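# Move the corn cob from the pot onto the blue plate

## Task

Lift the corn cob out of the pot and set it down on the blue plate, with the pot's lid still on the pot at the end; finally neither gripper may be in contact with the lid or the cob.

## Robot and tools

Robot: two 6-joint arms, left_arm and right_arm, each ending in a two-finger parallel gripper. Scene frame: origin at table-top height midway between the nominal arm bases, +x out over the table, +z up, and left_arm on the +y side. Arm names do not match image sides. Calibrated bases in the scene frame: left_arm at (-0.053, +0.306, +0.024) m with quat_wxyz (+1.000, 0, 0, +0.019); right_arm at (+0.008, -0.233, +0.044) m with quat_wxyz (+1.000, 0, 0, -0.009). Both have +z as up.

Reported hand poses (end_effector_position in metres, end_effector_quat_wxyz) are in that arm's own base frame. The position is the pinch point between the finger pads, about 1 cm short of the tips. The fingers point along the gripper's +z axis and open and close along its y axis. Printed values can be a few cm off, more at long reach.

Joint order in every row and list, per arm: waist (joint1), shoulder (joint2), elbow (joint3), wrist pitch (joint4), wrist yaw (joint5), wrist roll (joint6). Stated ranges in rad: waist -2.880 to 2.880, shoulder 0.000 to 3.142, elbow 0.000 to 3.019, wrist pitch -1.693 to 1.571, wrist yaw -1.571 to 1.571, wrist roll -2.094 to 2.094. Real ends may differ by up to 0.084 rad.

Row format, shared by execute_actions and move: one flat list of 14 numbers, each in [-1, 1], always covering both arms. The order is left_arm's six joints and then its opening, followed by right_arm's six joints and then its opening. Joint entries are scaled offsets, not poses. 1.0 equals 2.811 rad for waist and shoulder, 2.53 for elbow, 2.575 for wrist pitch, 8.12 for wrist yaw and 9.528 for wrist roll. The offsets are measured from the Joint targets in force when the action or move starts, not from the previous row, so sending the same offset again moves the joint further. A zero offset re-holds the current targets. The opening entry is absolute: +1 fully open, -1 closed. Values in between ask the fingers to reach that grip_measured reading. To leave a gripper alone, resend its current command; 0 is a real half-open command.

execute_actions(actions, cameras): actions is a list of actions. Each action is a table of up to 15 rows, and each row runs for one 1/30 s step. A table with fewer rows holds its last row until all 15 steps are used. An empty list just returns state and images. An action is rejected for both arms if it would push a joint more than 0.084 rad outside its range. cameras picks which images come back: omitted, null or ["all"] gives all, [] gives none. Valid names are cam_head_left and cam_head_right, each 672x504. Both are fixed head cameras with the pinhole+radial calibration given.

move(target, speed, blend, opening_speed, blocking, cameras): target is one 14-number row, or a list of up to 15 rows. Every row in the list is offset from the same starting Joint targets, not from the row before it. All joints move together, so the gripper path curves. speed is the peak rad/s of the joint with the farthest to go: 0.01 to 12.57, default 0.5. blend is in rad and rounds off corners between listed targets. opening_speed is the finger command rate per second on the -1..+1 scale, minimum 0.2. blocking=false returns after about 0.5 s while the move keeps running. Paths last at least 0.5 s and get cut short past 10 s. They do not avoid obstacles or the other arm. The result adds a move: line reporting done, off_target (at rest with a joint more than 0.035 rad from target), moving, held or fault, plus limits=held if steps were withheld. A done result does not mean there is no contact.

wait(seconds 0 to 10) lets time pass while the last commands are held. stop() brakes a running move. zoom_image(camera, region=[x0, y0, x1, y1]) returns a closer view of the latest image from that camera, from a pixel box at most 504x504 with the origin at the top left. read_manual returns licence texts only. finished_scene(scene: this scene's integer number) ends the scene for good, so call it only once the cob rests on the plate, the lid is on the pot and both grippers are clear.

Result lines: Joint positions and Joint velocities list each arm's six joints (rad, rad/s) plus the pad gap (m; 0.094 m fully open). Joint targets is the base for your next offsets. Tool commands shows current finger commands. grip_measured uses the opening scale. Joint torques include the arm's own weight; entries 3 and 4 wrap around at ±28 N m. "joint sent to its limit" means a joint was clipped at its real end. "joint command not followed" means the clearance check changed some steps. MOTOR HOT appears at 85 °C. At 100 °C an OVER-TEMPERATURE FAULT drops that arm for 30 to 60 s or longer.

Motion limits: each step, a joint's target may lead its measured angle by at most 0.716 rad (waist, shoulder), 0.645 (elbow), 0.69 (wrist pitch), 1.84 (wrist yaw) or 3.24 (wrist roll). If the targets would move the gripper more than 110 mm from where it is, they are scaled back. Large motions may need several actions, and very small turns may not start.

Gripping: with nothing held, grip_measured can read up to about 2.7 mm wide. On a firm part it reads narrower than the part, more so for round ones. The gripper reaches full force (about 50 to 64 N per pad) from about 0.05 below the reading at first contact, or 0.11 for round objects. Close slowly on anything fragile. To release, command an opening well above grip_measured.

Avoid: dropping the cob or releasing it while it is moving, fast impacts, pressing hard, arm-to-arm contact or gripping the other arm's fingers, and knocking anything off the table. Also avoid long outstretched holds or pushing toward unreachable poses, which heat the motors. If an arm is stuck pressing, command its targets back past its current positions. Loose objects may occasionally get nudged by outside disturbances.

Each tool is called after ">>>" as name(argument=value, ...), one argument or row to a line, values as JSON.

## Session

>>> execute_actions(
  actions=[],
)

Scene clock: 0.00 s.
left_arm: end_effector_position=(+0.5605, -0.0848, +0.2469) grip_measured=+1.000 end_effector_quat_wxyz=(+0.409, +0.055, +0.855, +0.314) | right_arm: end_effector_position=(+0.9310, -0.0112, +0.3094) grip_measured=+1.000 end_effector_quat_wxyz=(+0.717, +0.276, +0.604, +0.213)
Joint positions: left_arm=[-0.371 1.48 1.116 -0.385 -0.81 0.127 0.094] | right_arm=[0.017 2.274 2.022 0.373 0.156 0.699 0.094]
Joint velocities: within noise
Joint torques (N m): no reading
Motor temperatures (°C): left_arm=[32 32 29 29 30 26 28] | right_arm=[26 30 30 28 29 27 25]
Heat: left arm: hottest waist 32 °C; right arm: hottest shoulder 30 °C.
Joint targets: left_arm=[-0.371 1.479 1.142 -0.380 -0.810 0.127] | right_arm=[0.017 2.261 2.053 0.380 0.156 0.699]
Tool commands: left_gripper/opening=+1.0 right_gripper/opening=+1.0

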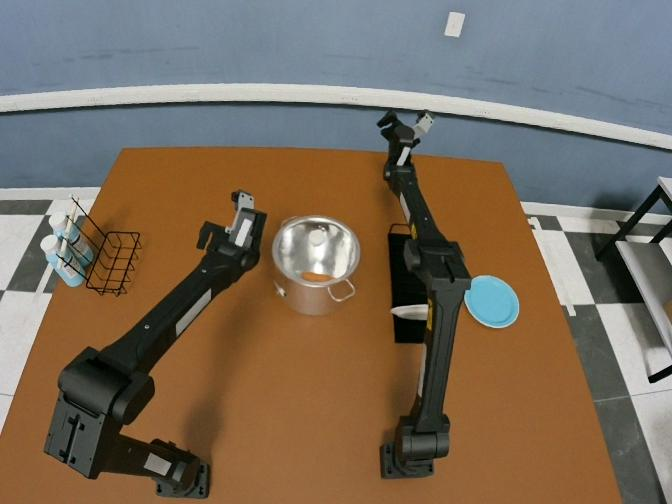

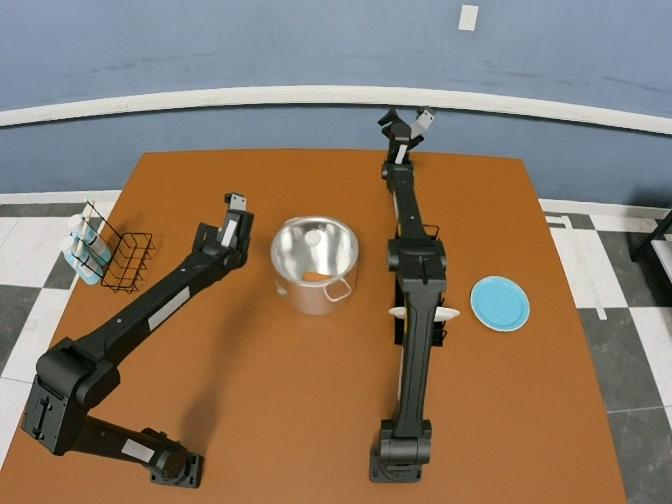

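>>> zoom_image(
  camera="cam_head_left",
  region=[240, 190, 390, 330],
)

>>> zoom_image(
  camera="cam_head_right",
  region=[240, 190, 390, 330],
)

>>> zoom_image(
  camera="cam_head_left",
  region=[380, 210, 530, 350],
)

Scaled by 3.360 from the camera's image (finer frame: 960x720).

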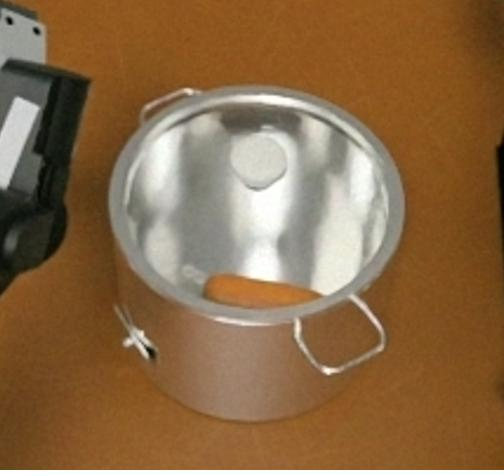

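Scaled by 3.360 from the camera's image (finer frame: 960x720).

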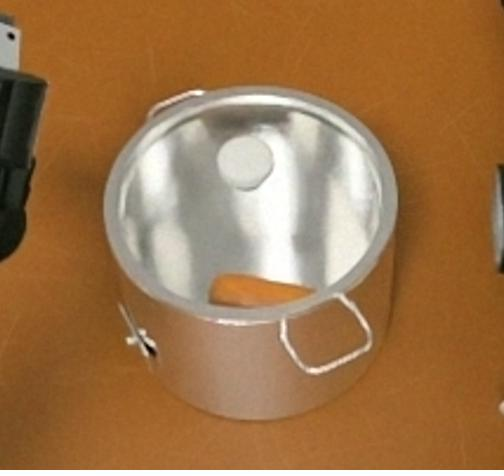

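Scaled by 3.360 from the camera's image (finer frame: 960x720).

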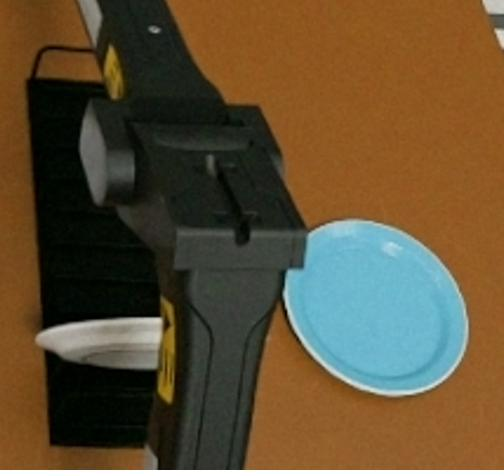

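>>> move(
  target=[-0.047,0.190,0.392,-0.3845,0.0998,-0.0133,1,-0.0498,-0.2383,-0.137,-0.7534,-0.0192,-0.0734,1],
  speed=0.9,
)

>>> zoom_image(
  camera="cam_head_left",
  region=[230, 170, 400, 330],
)

>>> zoom_image(
  camera="cam_head_right",
  region=[230, 170, 400, 330],
)

Scene clock: 79.00 s.
left_arm: end_effector_position=(+0.6072, -0.3263, +0.2446) grip_measured=+1.000 end_effector_quat_wxyz=(+0.142, +0.249, +0.957, -0.033) | right_arm: end_effector_position=(+0.5097, -0.0567, +0.3042) grip_measured=+1.000 end_effector_quat_wxyz=(+0.063, +0.060, +0.996, -0.004)
Joint positions: left_arm=[-0.493 1.989 2.07 -1.359 -0.004 0.016 0.094] | right_arm=[-0.109 1.604 1.712 -1.553 0.002 0.011 0.094]
Joint torques (N m): left_arm=[-2.73 -17.26 14.98 0.8 0.11 -0.16] | right_arm=[-0.44 -14.39 6.97 0.36 -0.19 -0.15]
Motor temperatures (°C): left_arm=[32 33 37 29 30 26 28] | right_arm=[26 33 39 28 28 27 25]
Heat: left arm: hottest elbow 37 °C; right arm: hottest elbow 39 °C.
Joint targets: left_arm=[-0.503 2.013 2.134 -1.370 0.000 0.000] | right_arm=[-0.123 1.591 1.707 -1.560 0.000 -0.001]
move: off_target (left_arm); left_arm: the elbow is farthest, 0.064 rad from its target

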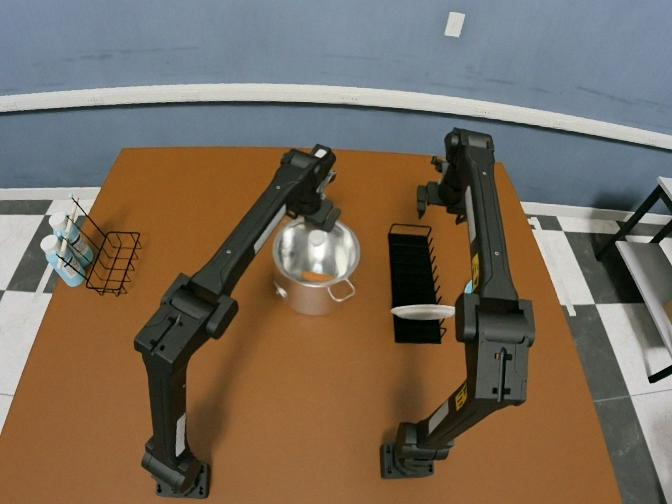

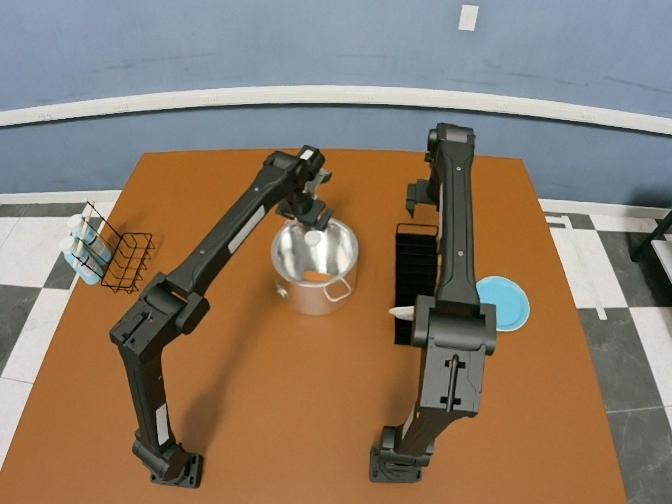

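Scaled by 2.965 from the camera's image (finer frame: 960x720).

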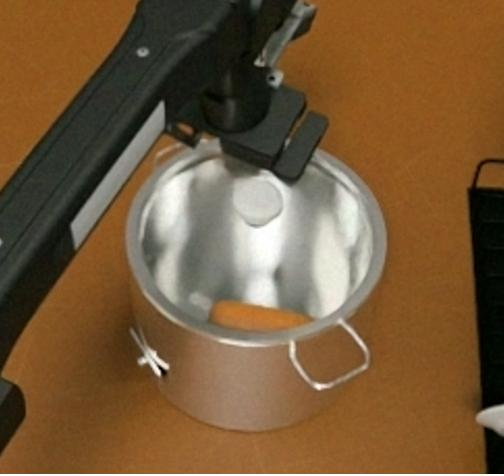

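Scaled by 2.965 from the camera's image (finer frame: 960x720).

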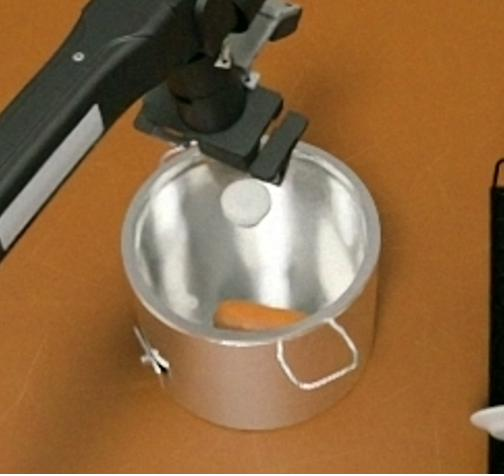

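>>> move(
  target=[0,0.0132,-0.0411,0.0466,0,0,1,0,0,0,0,0,0,1],
  speed=0.3,
  cameras=["cam_head_left","cam_head_right"],
)

>>> zoom_image(
  camera="cam_head_left",
  region=[260, 170, 370, 280],
)

>>> zoom_image(
  camera="cam_head_right",
  region=[260, 170, 370, 280],
)

Scene clock: 111.07 s.
left_arm: end_effector_position=(+0.6238, -0.3354, +0.2076) grip_measured=+1.000 end_effector_quat_wxyz=(+0.150, +0.248, +0.956, -0.035) | right_arm: end_effector_position=(+0.5097, -0.0567, +0.3042) grip_measured=+1.000 end_effector_quat_wxyz=(+0.063, +0.060, +0.996, -0.004)
Joint positions: left_arm=[-0.493 2.032 2.039 -1.267 -0.003 0.015 0.094] | right_arm=[-0.109 1.604 1.712 -1.553 0.002 0.01 0.094]
Joint torques (N m): left_arm=[-2.78 -18.2 8.73 1.95 0.11 -0.08] | right_arm=[-0.44 -14.39 6.98 0.38 -0.18 -0.17]
Heat: left arm: hottest elbow 40 °C; right arm: hottest elbow 36 °C.
Joint targets: left_arm=[-0.503 2.050 2.030 -1.250 0.000 0.000] | right_arm=[-0.123 1.591 1.707 -1.560 0.000 -0.001]
move: done

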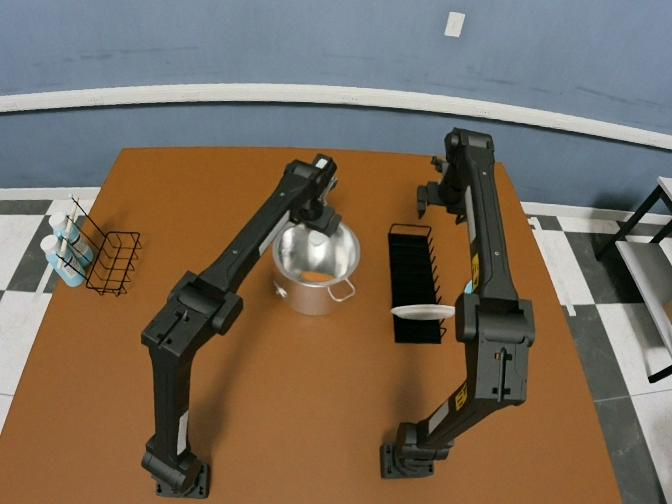

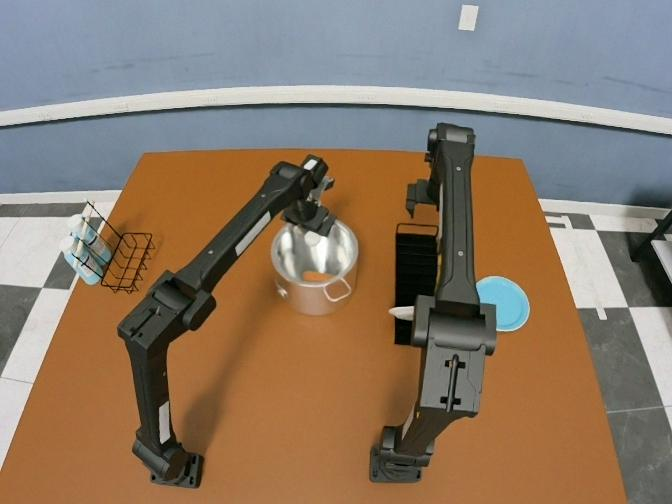

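Scaled by 4.582 from the camera's image (finer frame: 960x720).

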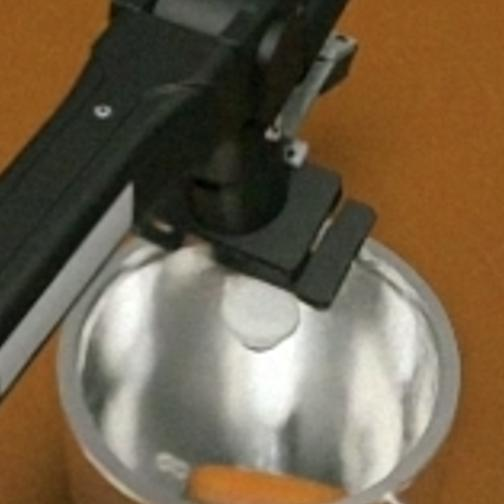

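Scaled by 4.582 from the camera's image (finer frame: 960x720).

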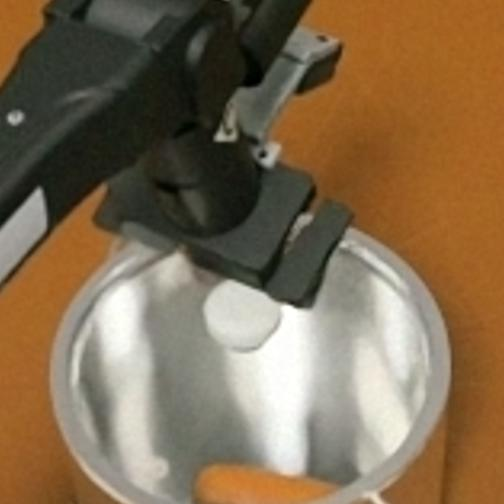

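>>> move(
  target=[-0.003,0.001,-0.021,0.0217,0,0,1,0,0,0,0,0,0,1],
  speed=0.15,
  cameras=[],
)

>>> move(
  target=[0,0.001,-0.021,0.0217,0,0,1,0,0,0,0,0,0,1],
  speed=0.15,
)

>>> zoom_image(
  camera="cam_head_left",
  region=[260, 170, 370, 280],
)

>>> zoom_image(
  camera="cam_head_right",
  region=[260, 170, 370, 280],
)

Scene clock: 136.87 s.
left_arm: end_effector_position=(+0.6282, -0.3394, +0.2022) grip_measured=+1.000 end_effector_quat_wxyz=(+0.165, +0.248, +0.954, -0.042) | right_arm: end_effector_position=(+0.5097, -0.0567, +0.3042) grip_measured=+1.000 end_effector_quat_wxyz=(+0.063, +0.060, +0.996, -0.004)
Joint positions: left_arm=[-0.494 2.027 2.009 -1.211 0.003 0.015 0.094] | right_arm=[-0.109 1.604 1.712 -1.553 0.002 0.01 0.094]
Joint torques (N m): left_arm=[-2.61 -17.2 6.69 2.09 -0.09 -0.13] | right_arm=[-0.44 -14.39 6.97 0.38 -0.18 -0.17]
Heat: left arm: hottest elbow 39 °C; right arm: hottest elbow 36 °C.
Joint targets: left_arm=[-0.511 2.053 1.977 -1.195 0.000 0.000] | right_arm=[-0.123 1.591 1.707 -1.560 0.000 -0.001]
move: done

Scene clock: 137.80 s.
left_arm: end_effector_position=(+0.6290, -0.3404, +0.2000) grip_measured=+1.000 end_effector_quat_wxyz=(+0.181, +0.247, +0.951, -0.047) | right_arm: end_effector_position=(+0.5097, -0.0567, +0.3042) grip_measured=+1.000 end_effector_quat_wxyz=(+0.063, +0.060, +0.996, -0.004)
Joint positions: left_arm=[-0.494 2.007 1.965 -1.153 0.005 0.013 0.094] | right_arm=[-0.109 1.604 1.712 -1.553 0.002 0.01 0.094]
Joint torques (N m): left_arm=[-2.9 -16.03 6.08 2.04 -0.18 -0.06] | right_arm=[-0.44 -14.39 6.97 0.36 -0.19 -0.17]
Heat: left arm: hottest elbow 39 °C; right arm: hottest elbow 36 °C.
Joint targets: left_arm=[-0.511 2.056 1.923 -1.139 0.000 0.000] | right_arm=[-0.123 1.591 1.707 -1.560 0.000 -0.001]
move: off_target (left_arm); left_arm: the shoulder is farthest, 0.049 rad from its target

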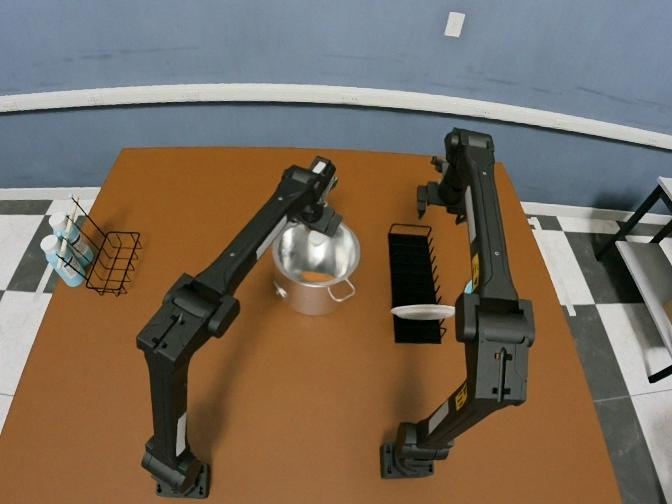

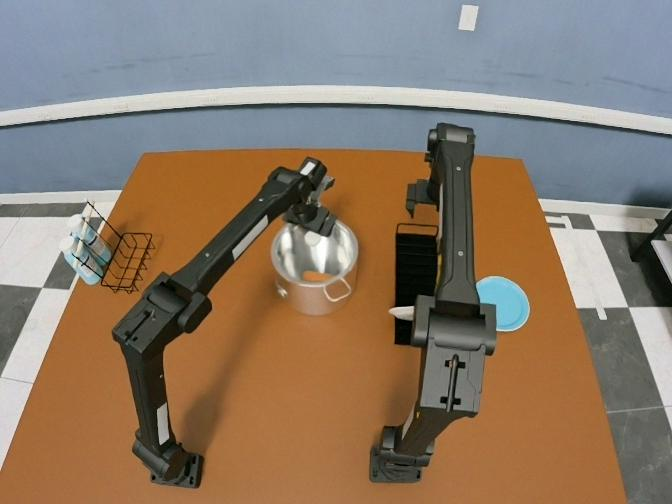

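Scaled by 4.582 from the camera's image (finer frame: 960x720).

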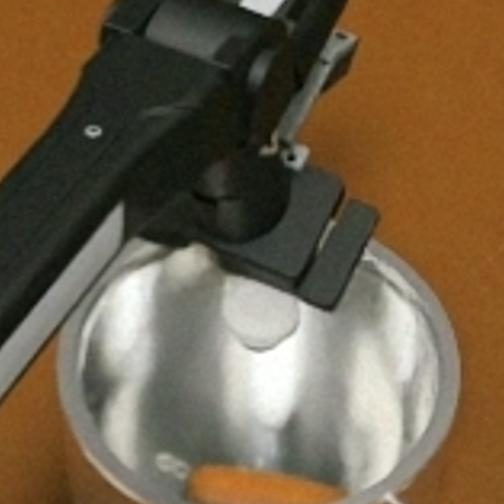

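Scaled by 4.582 from the camera's image (finer frame: 960x720).

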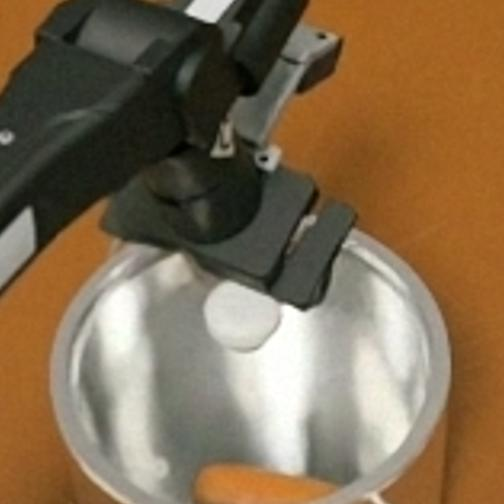

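>>> move(
  target=[-0.0103,-0.0199,0.0957,-0.1417,0,0,1,0,0,0,0,0,0,1],
  speed=0.3,
  cameras=["cam_head_left","cam_head_right"],
)

>>> zoom_image(
  camera="cam_head_left",
  region=[260, 170, 370, 280],
)

>>> zoom_image(
  camera="cam_head_right",
  region=[260, 170, 370, 280],
)

Scene clock: 162.60 s.
left_arm: end_effector_position=(+0.5757, -0.3360, +0.2406) grip_measured=+1.000 end_effector_quat_wxyz=(+0.085, +0.258, +0.962, -0.025) | right_arm: end_effector_position=(+0.5097, -0.0567, +0.3042) grip_measured=+1.000 end_effector_quat_wxyz=(+0.063, +0.060, +0.996, -0.004)
Joint positions: left_arm=[-0.526 2.006 2.105 -1.492 0.004 -0.003 0.094] | right_arm=[-0.109 1.604 1.712 -1.553 0.002 0.01 0.094]
Joint torques (N m): left_arm=[-2.02 -19.84 14.53 0.64 -0.14 0.09] | right_arm=[-0.44 -14.39 6.98 0.38 -0.19 -0.17]
Heat: left arm: hottest shoulder 36 °C; right arm: hottest elbow 35 °C.
Joint targets: left_arm=[-0.540 2.000 2.166 -1.504 0.000 0.000] | right_arm=[-0.123 1.591 1.707 -1.560 0.000 -0.001]
move: off_target (left_arm); left_arm: the elbow is farthest, 0.060 rad from its target

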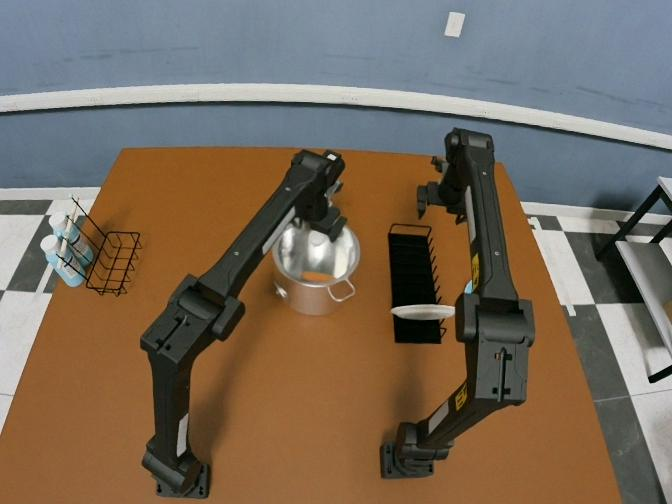

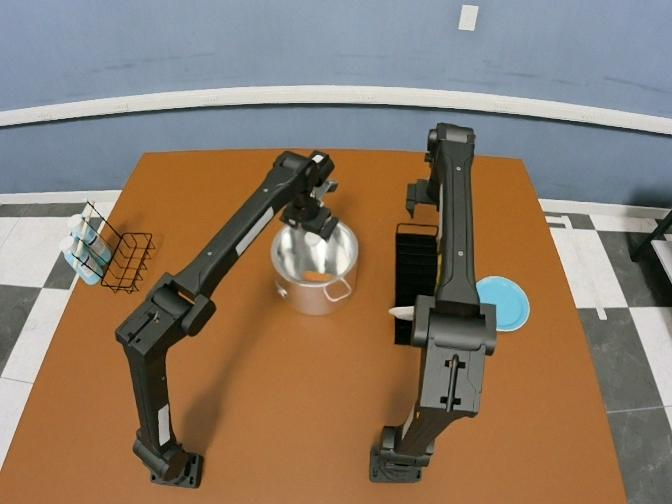

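Scaled by 4.582 from the camera's image (finer frame: 960x720).

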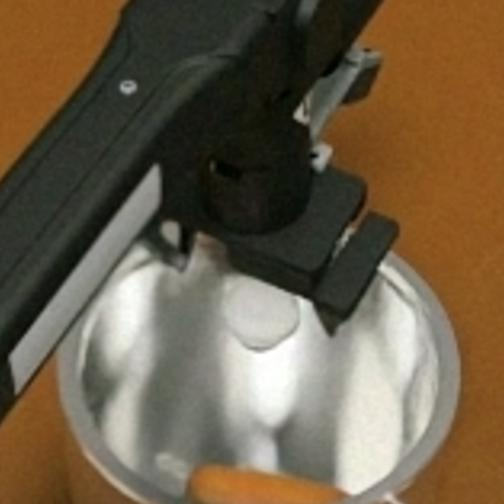

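Scaled by 4.582 from the camera's image (finer frame: 960x720).

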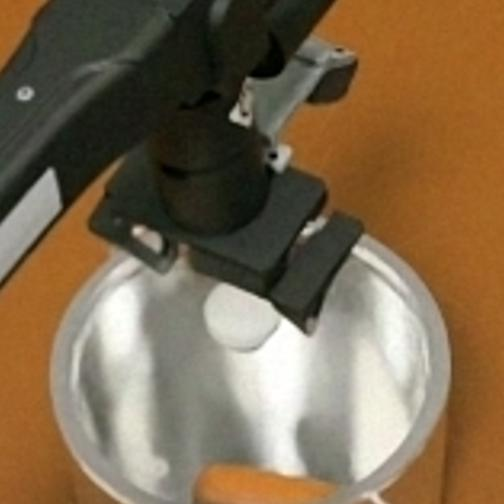

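>>> move(
  target=[0,-0.016,-0.0893,0.0656,0,0,1,0,0,0,0,0,0,1],
  speed=0.15,
  cameras=["cam_head_left","cam_head_right"],
)

>>> zoom_image(
  camera="cam_head_left",
  region=[260, 170, 370, 280],
)

>>> zoom_image(
  camera="cam_head_right",
  region=[260, 170, 370, 280],
)

Scene clock: 178.80 s.
left_arm: end_effector_position=(+0.5737, -0.3352, +0.2022) grip_measured=+1.000 end_effector_quat_wxyz=(+0.096, +0.258, +0.961, -0.028) | right_arm: end_effector_position=(+0.5097, -0.0567, +0.3042) grip_measured=+1.000 end_effector_quat_wxyz=(+0.063, +0.060, +0.996, -0.004)
Joint positions: left_arm=[-0.527 1.977 1.955 -1.349 0.004 -0.003 0.094] | right_arm=[-0.109 1.604 1.712 -1.553 0.002 0.01 0.094]
Joint torques (N m): left_arm=[-2.37 -20.89 8.03 1.72 -0.13 0.07] | right_arm=[-0.44 -14.39 6.97 0.38 -0.19 -0.17]
Heat: left arm: hottest shoulder 37 °C; right arm: hottest elbow 35 °C.
Joint targets: left_arm=[-0.540 1.955 1.940 -1.334 0.000 0.000] | right_arm=[-0.123 1.591 1.707 -1.560 0.000 -0.001]
move: done

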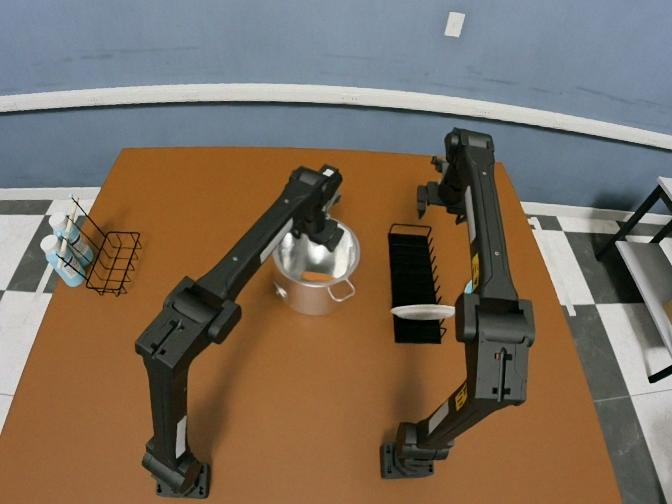

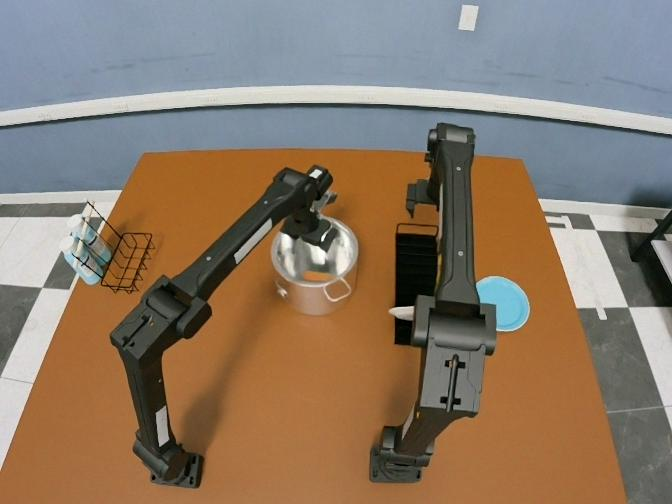

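Scaled by 4.582 from the camera's image (finer frame: 960x720).

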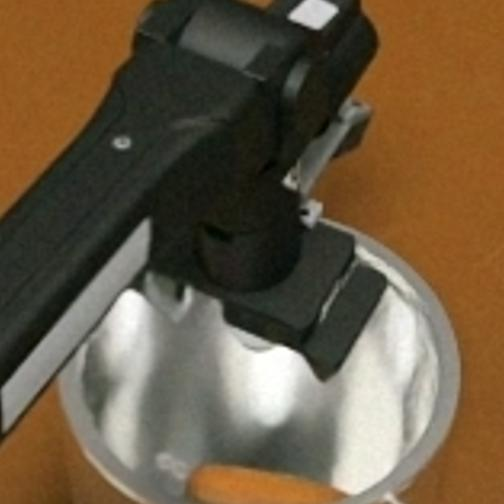

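Scaled by 4.582 from the camera's image (finer frame: 960x720).

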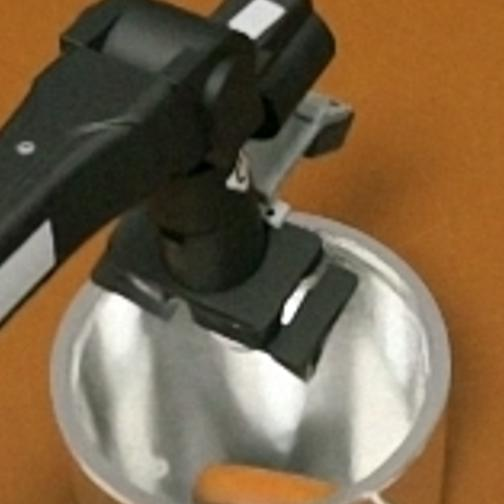

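>>> move(
  target=[0,0,0,0,0,0,-0.5,0,0,0,0,0,0,1],
  opening_speed=0.5,
  cameras=["cam_head_left","cam_head_right"],
)

Scene clock: 185.47 s.
left_arm: end_effector_position=(+0.5728, -0.3361, +0.2053) grip_measured=-0.098 end_effector_quat_wxyz=(+0.098, +0.259, +0.960, -0.028) | right_arm: end_effector_position=(+0.5097, -0.0567, +0.3042) grip_measured=+1.000 end_effector_quat_wxyz=(+0.063, +0.060, +0.996, -0.004)
Joint positions: left_arm=[-0.53 1.972 1.955 -1.349 0.002 -0.003 0.042] | right_arm=[-0.109 1.604 1.712 -1.553 0.002 0.01 0.094]
Joint torques (N m): left_arm=[-2.02 -20.48 7.95 1.73 -0.08 0.11] | right_arm=[-0.38 -14.39 6.98 0.38 -0.19 -0.17]
Heat: left arm: hottest elbow 37 °C; right arm: hottest elbow 35 °C.
Joint targets: left_arm=[-0.540 1.955 1.940 -1.335 0.000 0.000] | right_arm=[-0.123 1.591 1.707 -1.560 0.000 -0.001]
move: done

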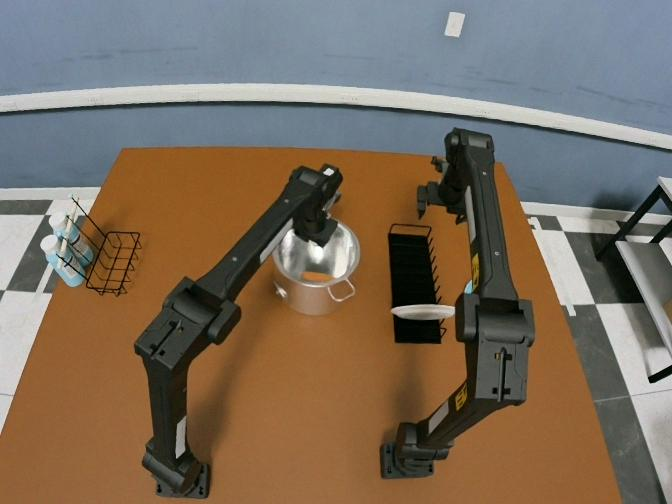

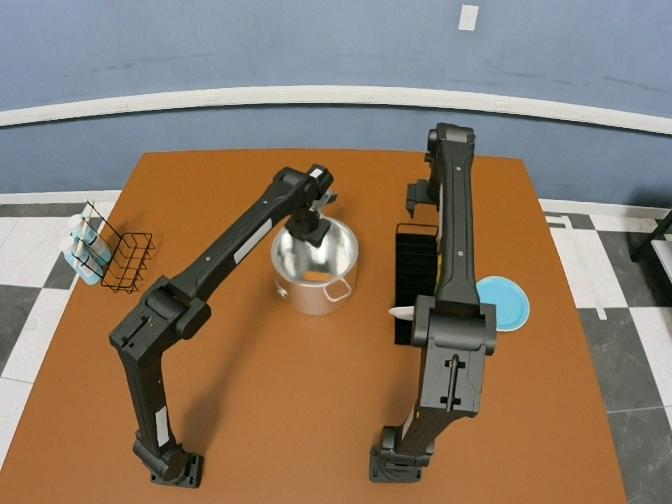

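>>> move(
  target=[0,0,0.1107,-0.0951,0,0,-0.5,0,0,0,0,0,0,1],
  speed=0.25,
)

>>> zoom_image(
  camera="cam_head_left",
  region=[230, 150, 400, 320],
)

Scene clock: 201.50 s.
left_arm: end_effector_position=(+0.5591, -0.3281, +0.2702) grip_measured=-0.098 end_effector_quat_wxyz=(+0.076, +0.259, +0.963, -0.022) | right_arm: end_effector_position=(+0.5097, -0.0567, +0.3042) grip_measured=+1.000 end_effector_quat_wxyz=(+0.063, +0.060, +0.996, -0.004)
Joint positions: left_arm=[-0.53 1.972 2.131 -1.571 0.002 -0.003 0.042] | right_arm=[-0.109 1.604 1.712 -1.553 0.002 0.01 0.094]
Joint torques (N m): left_arm=[-2.26 -20.25 16.96 0.59 -0.04 0.08] | right_arm=[-0.44 -14.39 6.97 0.38 -0.19 -0.17]
Heat: left arm: hottest elbow 37 °C; right arm: hottest elbow 35 °C.
Joint targets: left_arm=[-0.540 1.955 2.220 -1.579 0.000 0.000] | right_arm=[-0.123 1.591 1.707 -1.560 0.000 -0.001]
move: off_target (left_arm); left_arm: the elbow is farthest, 0.089 rad from its target

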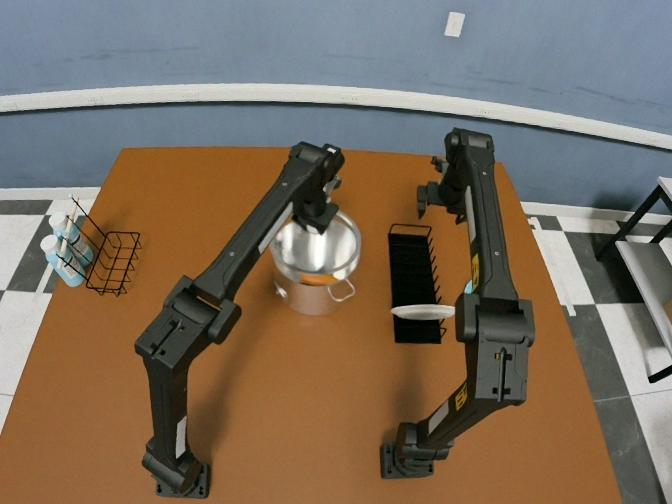

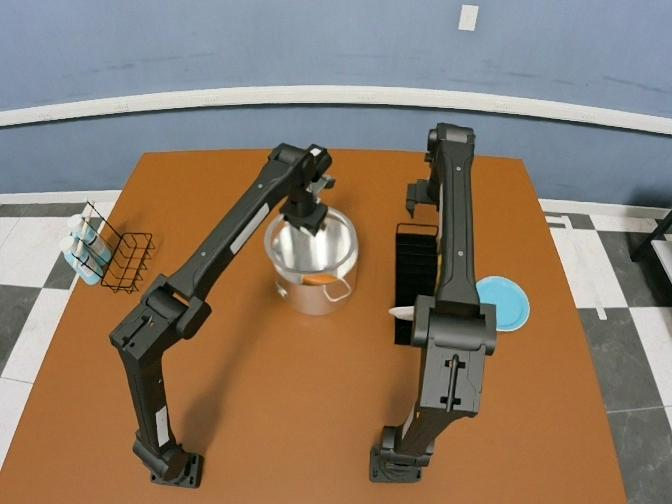

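Scaled by 2.965 from the camera's image (finer frame: 960x720).

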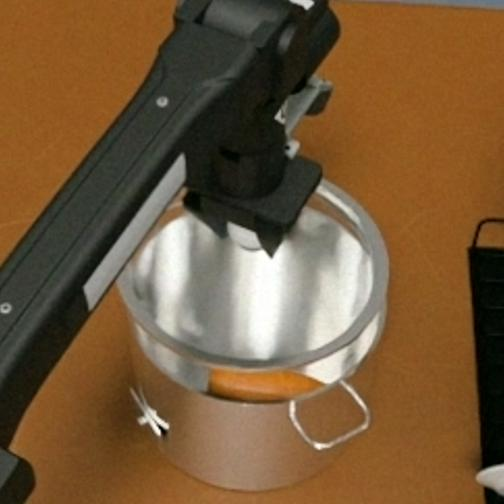

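>>> move(
  target=[0.2277,-0.1562,-0.2253,0.0423,0,0,-0.5,0,0,0,0,0,0,1],
  speed=0.5,
)

>>> zoom_image(
  camera="cam_head_left",
  region=[240, 190, 390, 340],
)

>>> zoom_image(
  camera="cam_head_right",
  region=[240, 190, 390, 340],
)

Scene clock: 209.60 s.
left_arm: end_effector_position=(+0.5042, +0.0548, +0.2970) grip_measured=-0.098 end_effector_quat_wxyz=(+0.080, -0.056, +0.995, +0.005) | right_arm: end_effector_position=(+0.5097, -0.0567, +0.3042) grip_measured=+1.000 end_effector_quat_wxyz=(+0.063, +0.060, +0.996, -0.004)
Joint positions: left_arm=[0.109 1.565 1.643 -1.49 -0.001 -0.003 0.042] | right_arm=[-0.109 1.604 1.712 -1.553 0.002 0.01 0.094]
Joint torques (N m): left_arm=[-2.08 -16.91 9.84 1.95 0.07 0.07] | right_arm=[-0.38 -14.39 6.97 0.38 -0.18 -0.17]
Heat: left arm: hottest elbow 39 °C; right arm: hottest elbow 35 °C.
Joint targets: left_arm=[0.100 1.516 1.650 -1.471 0.000 0.000] | right_arm=[-0.123 1.591 1.707 -1.560 0.000 -0.001]
move: off_target (left_arm); left_arm: the shoulder is farthest, 0.049 rad from its target

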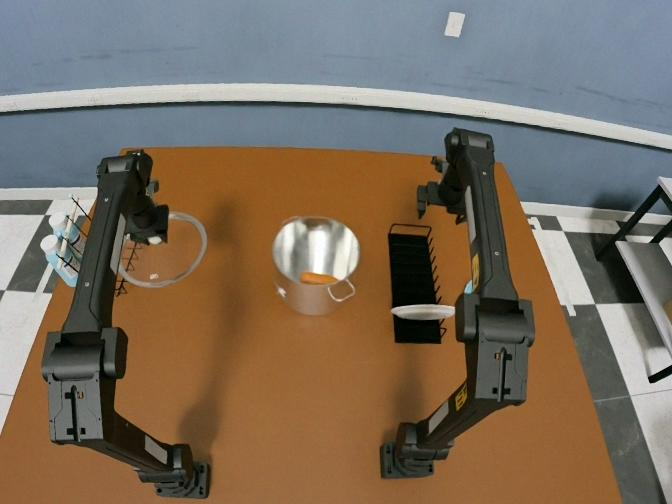

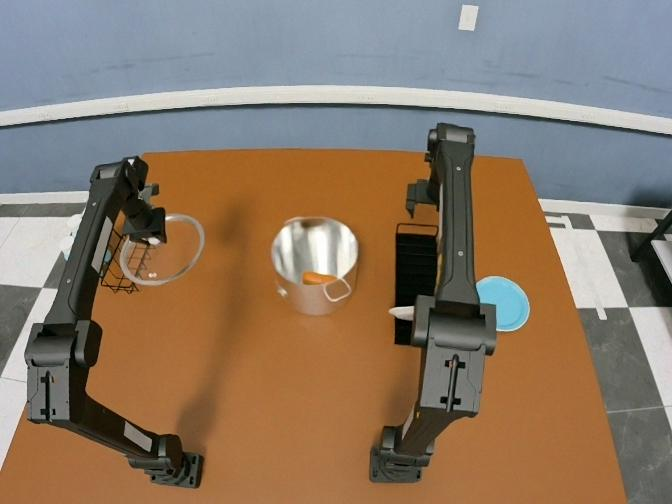

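Scaled by 3.360 from the camera's image (finer frame: 960x720).

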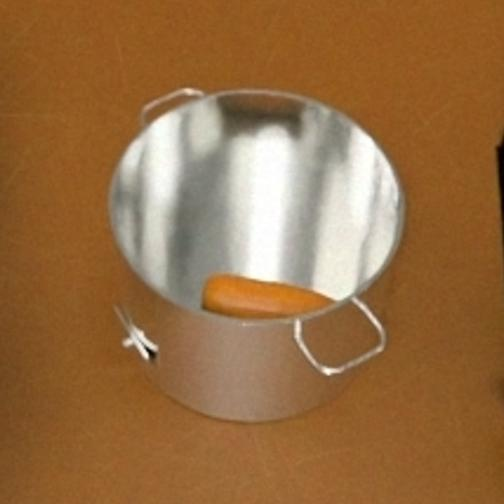

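Scaled by 3.360 from the camera's image (finer frame: 960x720).

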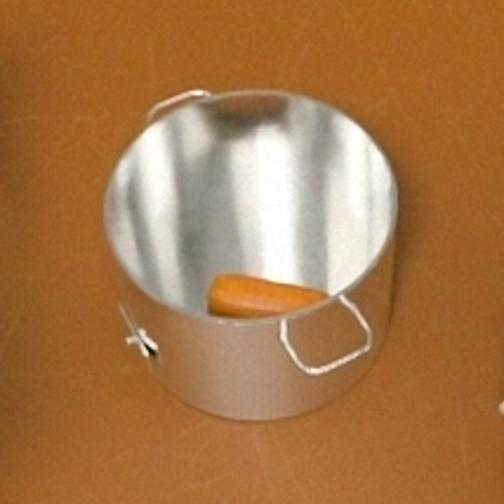

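>>> zoom_image(
  camera="cam_head_left",
  region=[285, 255, 355, 305],
)

>>> zoom_image(
  camera="cam_head_right",
  region=[285, 255, 355, 305],
)

Scaled by 7.200 from the camera's image (finer frame: 960x720).

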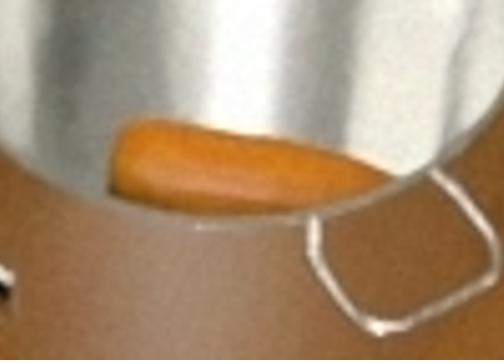

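Scaled by 7.200 from the camera's image (finer frame: 960x720).

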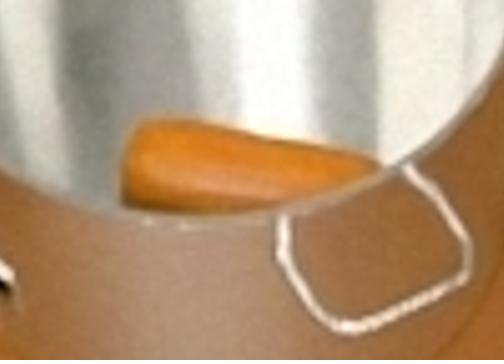

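>>> move(
  target=[0,0,0,0,0,0,-0.5,0.1505,0.0744,0.0368,0.0252,-0.0267,-0.1312,0.7],
  speed=0.5,
)

>>> zoom_image(
  camera="cam_head_left",
  region=[240, 170, 410, 320],
)

>>> zoom_image(
  camera="cam_head_right",
  region=[240, 170, 410, 320],
)

Scene clock: 323.67 s.
left_arm: end_effector_position=(+0.5042, +0.0548, +0.2970) grip_measured=-0.098 end_effector_quat_wxyz=(+0.080, -0.056, +0.995, +0.005) | right_arm: end_effector_position=(+0.5217, +0.1944, +0.2220) grip_measured=+0.702 end_effector_quat_wxyz=(-0.054, +0.689, -0.717, -0.093)
Joint positions: left_arm=[0.109 1.565 1.643 -1.49 -0.001 -0.003 0.042] | right_arm=[0.292 1.793 1.738 -1.505 -0.214 -1.239 0.08]
Joint torques (N m): left_arm=[-2.49 -16.5 9.8 1.96 0.06 0.09] | right_arm=[1.14 -15.09 11.81 0.73 -0.49 -0.19]
Heat: left arm: hottest elbow 38 °C; right arm: hottest elbow 35 °C.
Joint targets: left_arm=[0.100 1.516 1.650 -1.471 0.000 0.000] | right_arm=[0.300 1.800 1.800 -1.495 -0.217 -1.251]
move: off_target (left_arm, right_arm); left_arm: the shoulder is farthest, 0.049 rad from its target; right_arm: the elbow is farthest, 0.062 rad from its target

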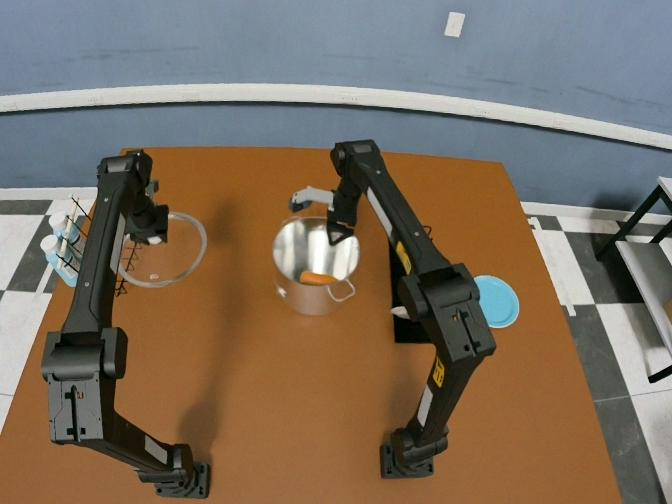

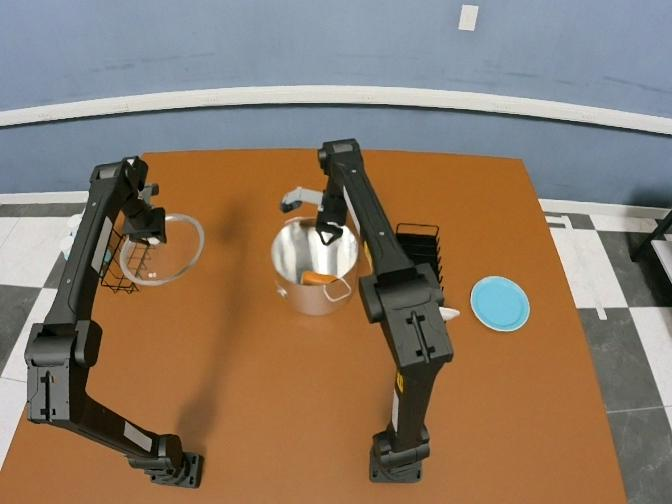

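Scaled by 2.965 from the camera's image (finer frame: 960x720).

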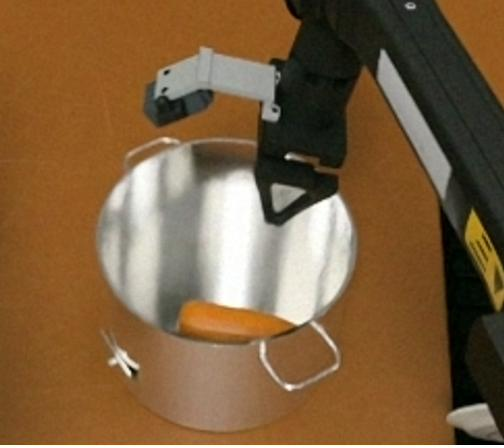

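Scaled by 2.965 from the camera's image (finer frame: 960x720).

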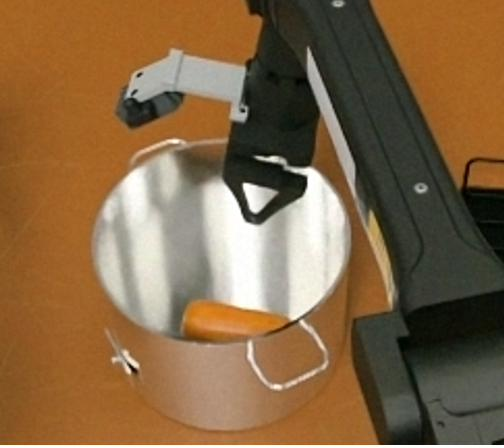

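>>> move(
  target=[0,0,0,0,0,0,-0.5,0.0057,0.0382,-0.1134,0.1553,0,0,0.7],
  speed=0.3,
  cameras=["cam_head_left","cam_head_right"],
)

>>> zoom_image(
  camera="cam_head_left",
  region=[260, 200, 380, 320],
)

>>> zoom_image(
  camera="cam_head_right",
  region=[260, 200, 380, 320],
)

Scene clock: 349.80 s.
left_arm: end_effector_position=(+0.5042, +0.0548, +0.2970) grip_measured=-0.098 end_effector_quat_wxyz=(+0.080, -0.056, +0.995, +0.005) | right_arm: end_effector_position=(+0.5454, +0.2073, +0.0799) grip_measured=+0.702 end_effector_quat_wxyz=(-0.082, +0.695, -0.710, -0.078)
Joint positions: left_arm=[0.109 1.565 1.643 -1.49 -0.001 -0.003 0.042] | right_arm=[0.301 1.906 1.517 -1.106 -0.214 -1.24 0.08]
Joint torques (N m): left_arm=[-2.14 -16.62 9.87 1.89 0.08 0.06] | right_arm=[1.61 -16.38 6.42 0.85 -0.49 -0.17]
Heat: left arm: hottest elbow 38 °C; right arm: hottest elbow 38 °C.
Joint targets: left_arm=[0.100 1.516 1.650 -1.471 0.000 0.000] | right_arm=[0.316 1.907 1.513 -1.095 -0.217 -1.251]
move: off_target (left_arm); left_arm: the shoulder is farthest, 0.049 rad from its target

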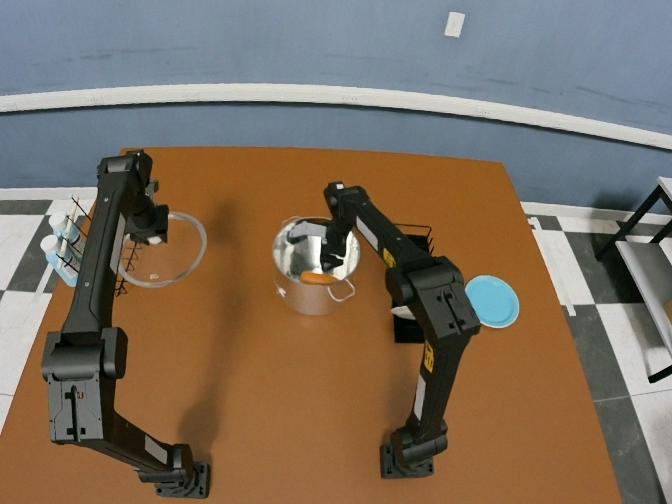

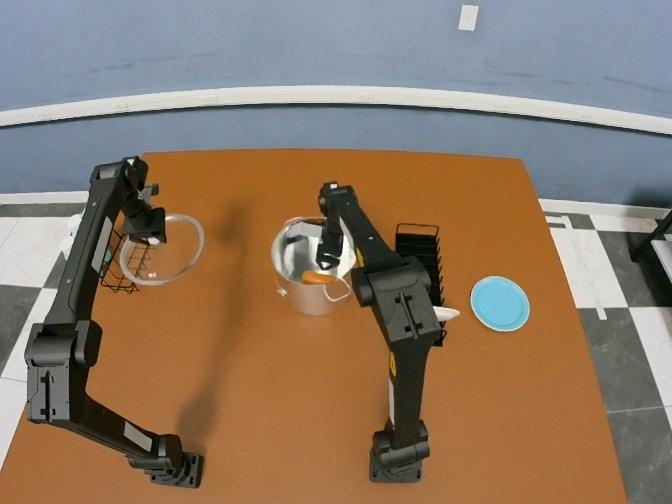

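Scaled by 4.200 from the camera's image (finer frame: 960x720).

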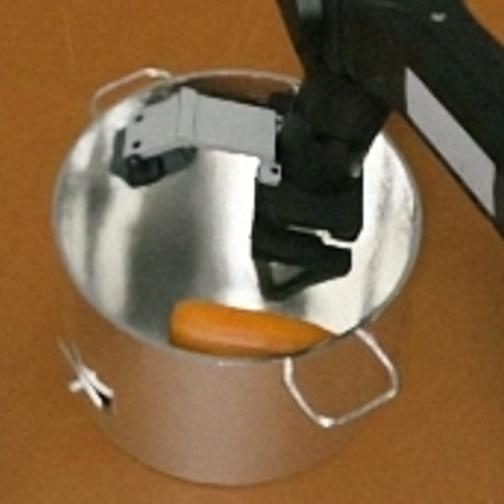

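Scaled by 4.200 from the camera's image (finer frame: 960x720).

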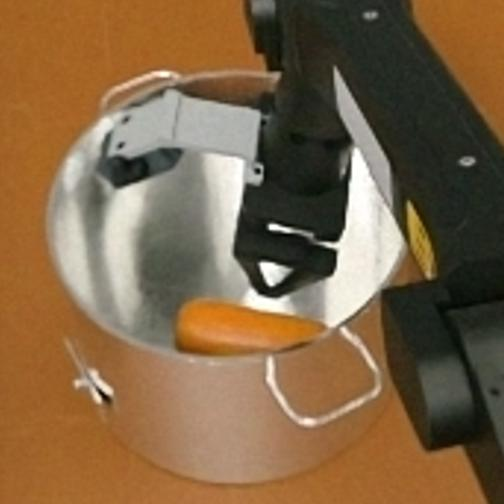

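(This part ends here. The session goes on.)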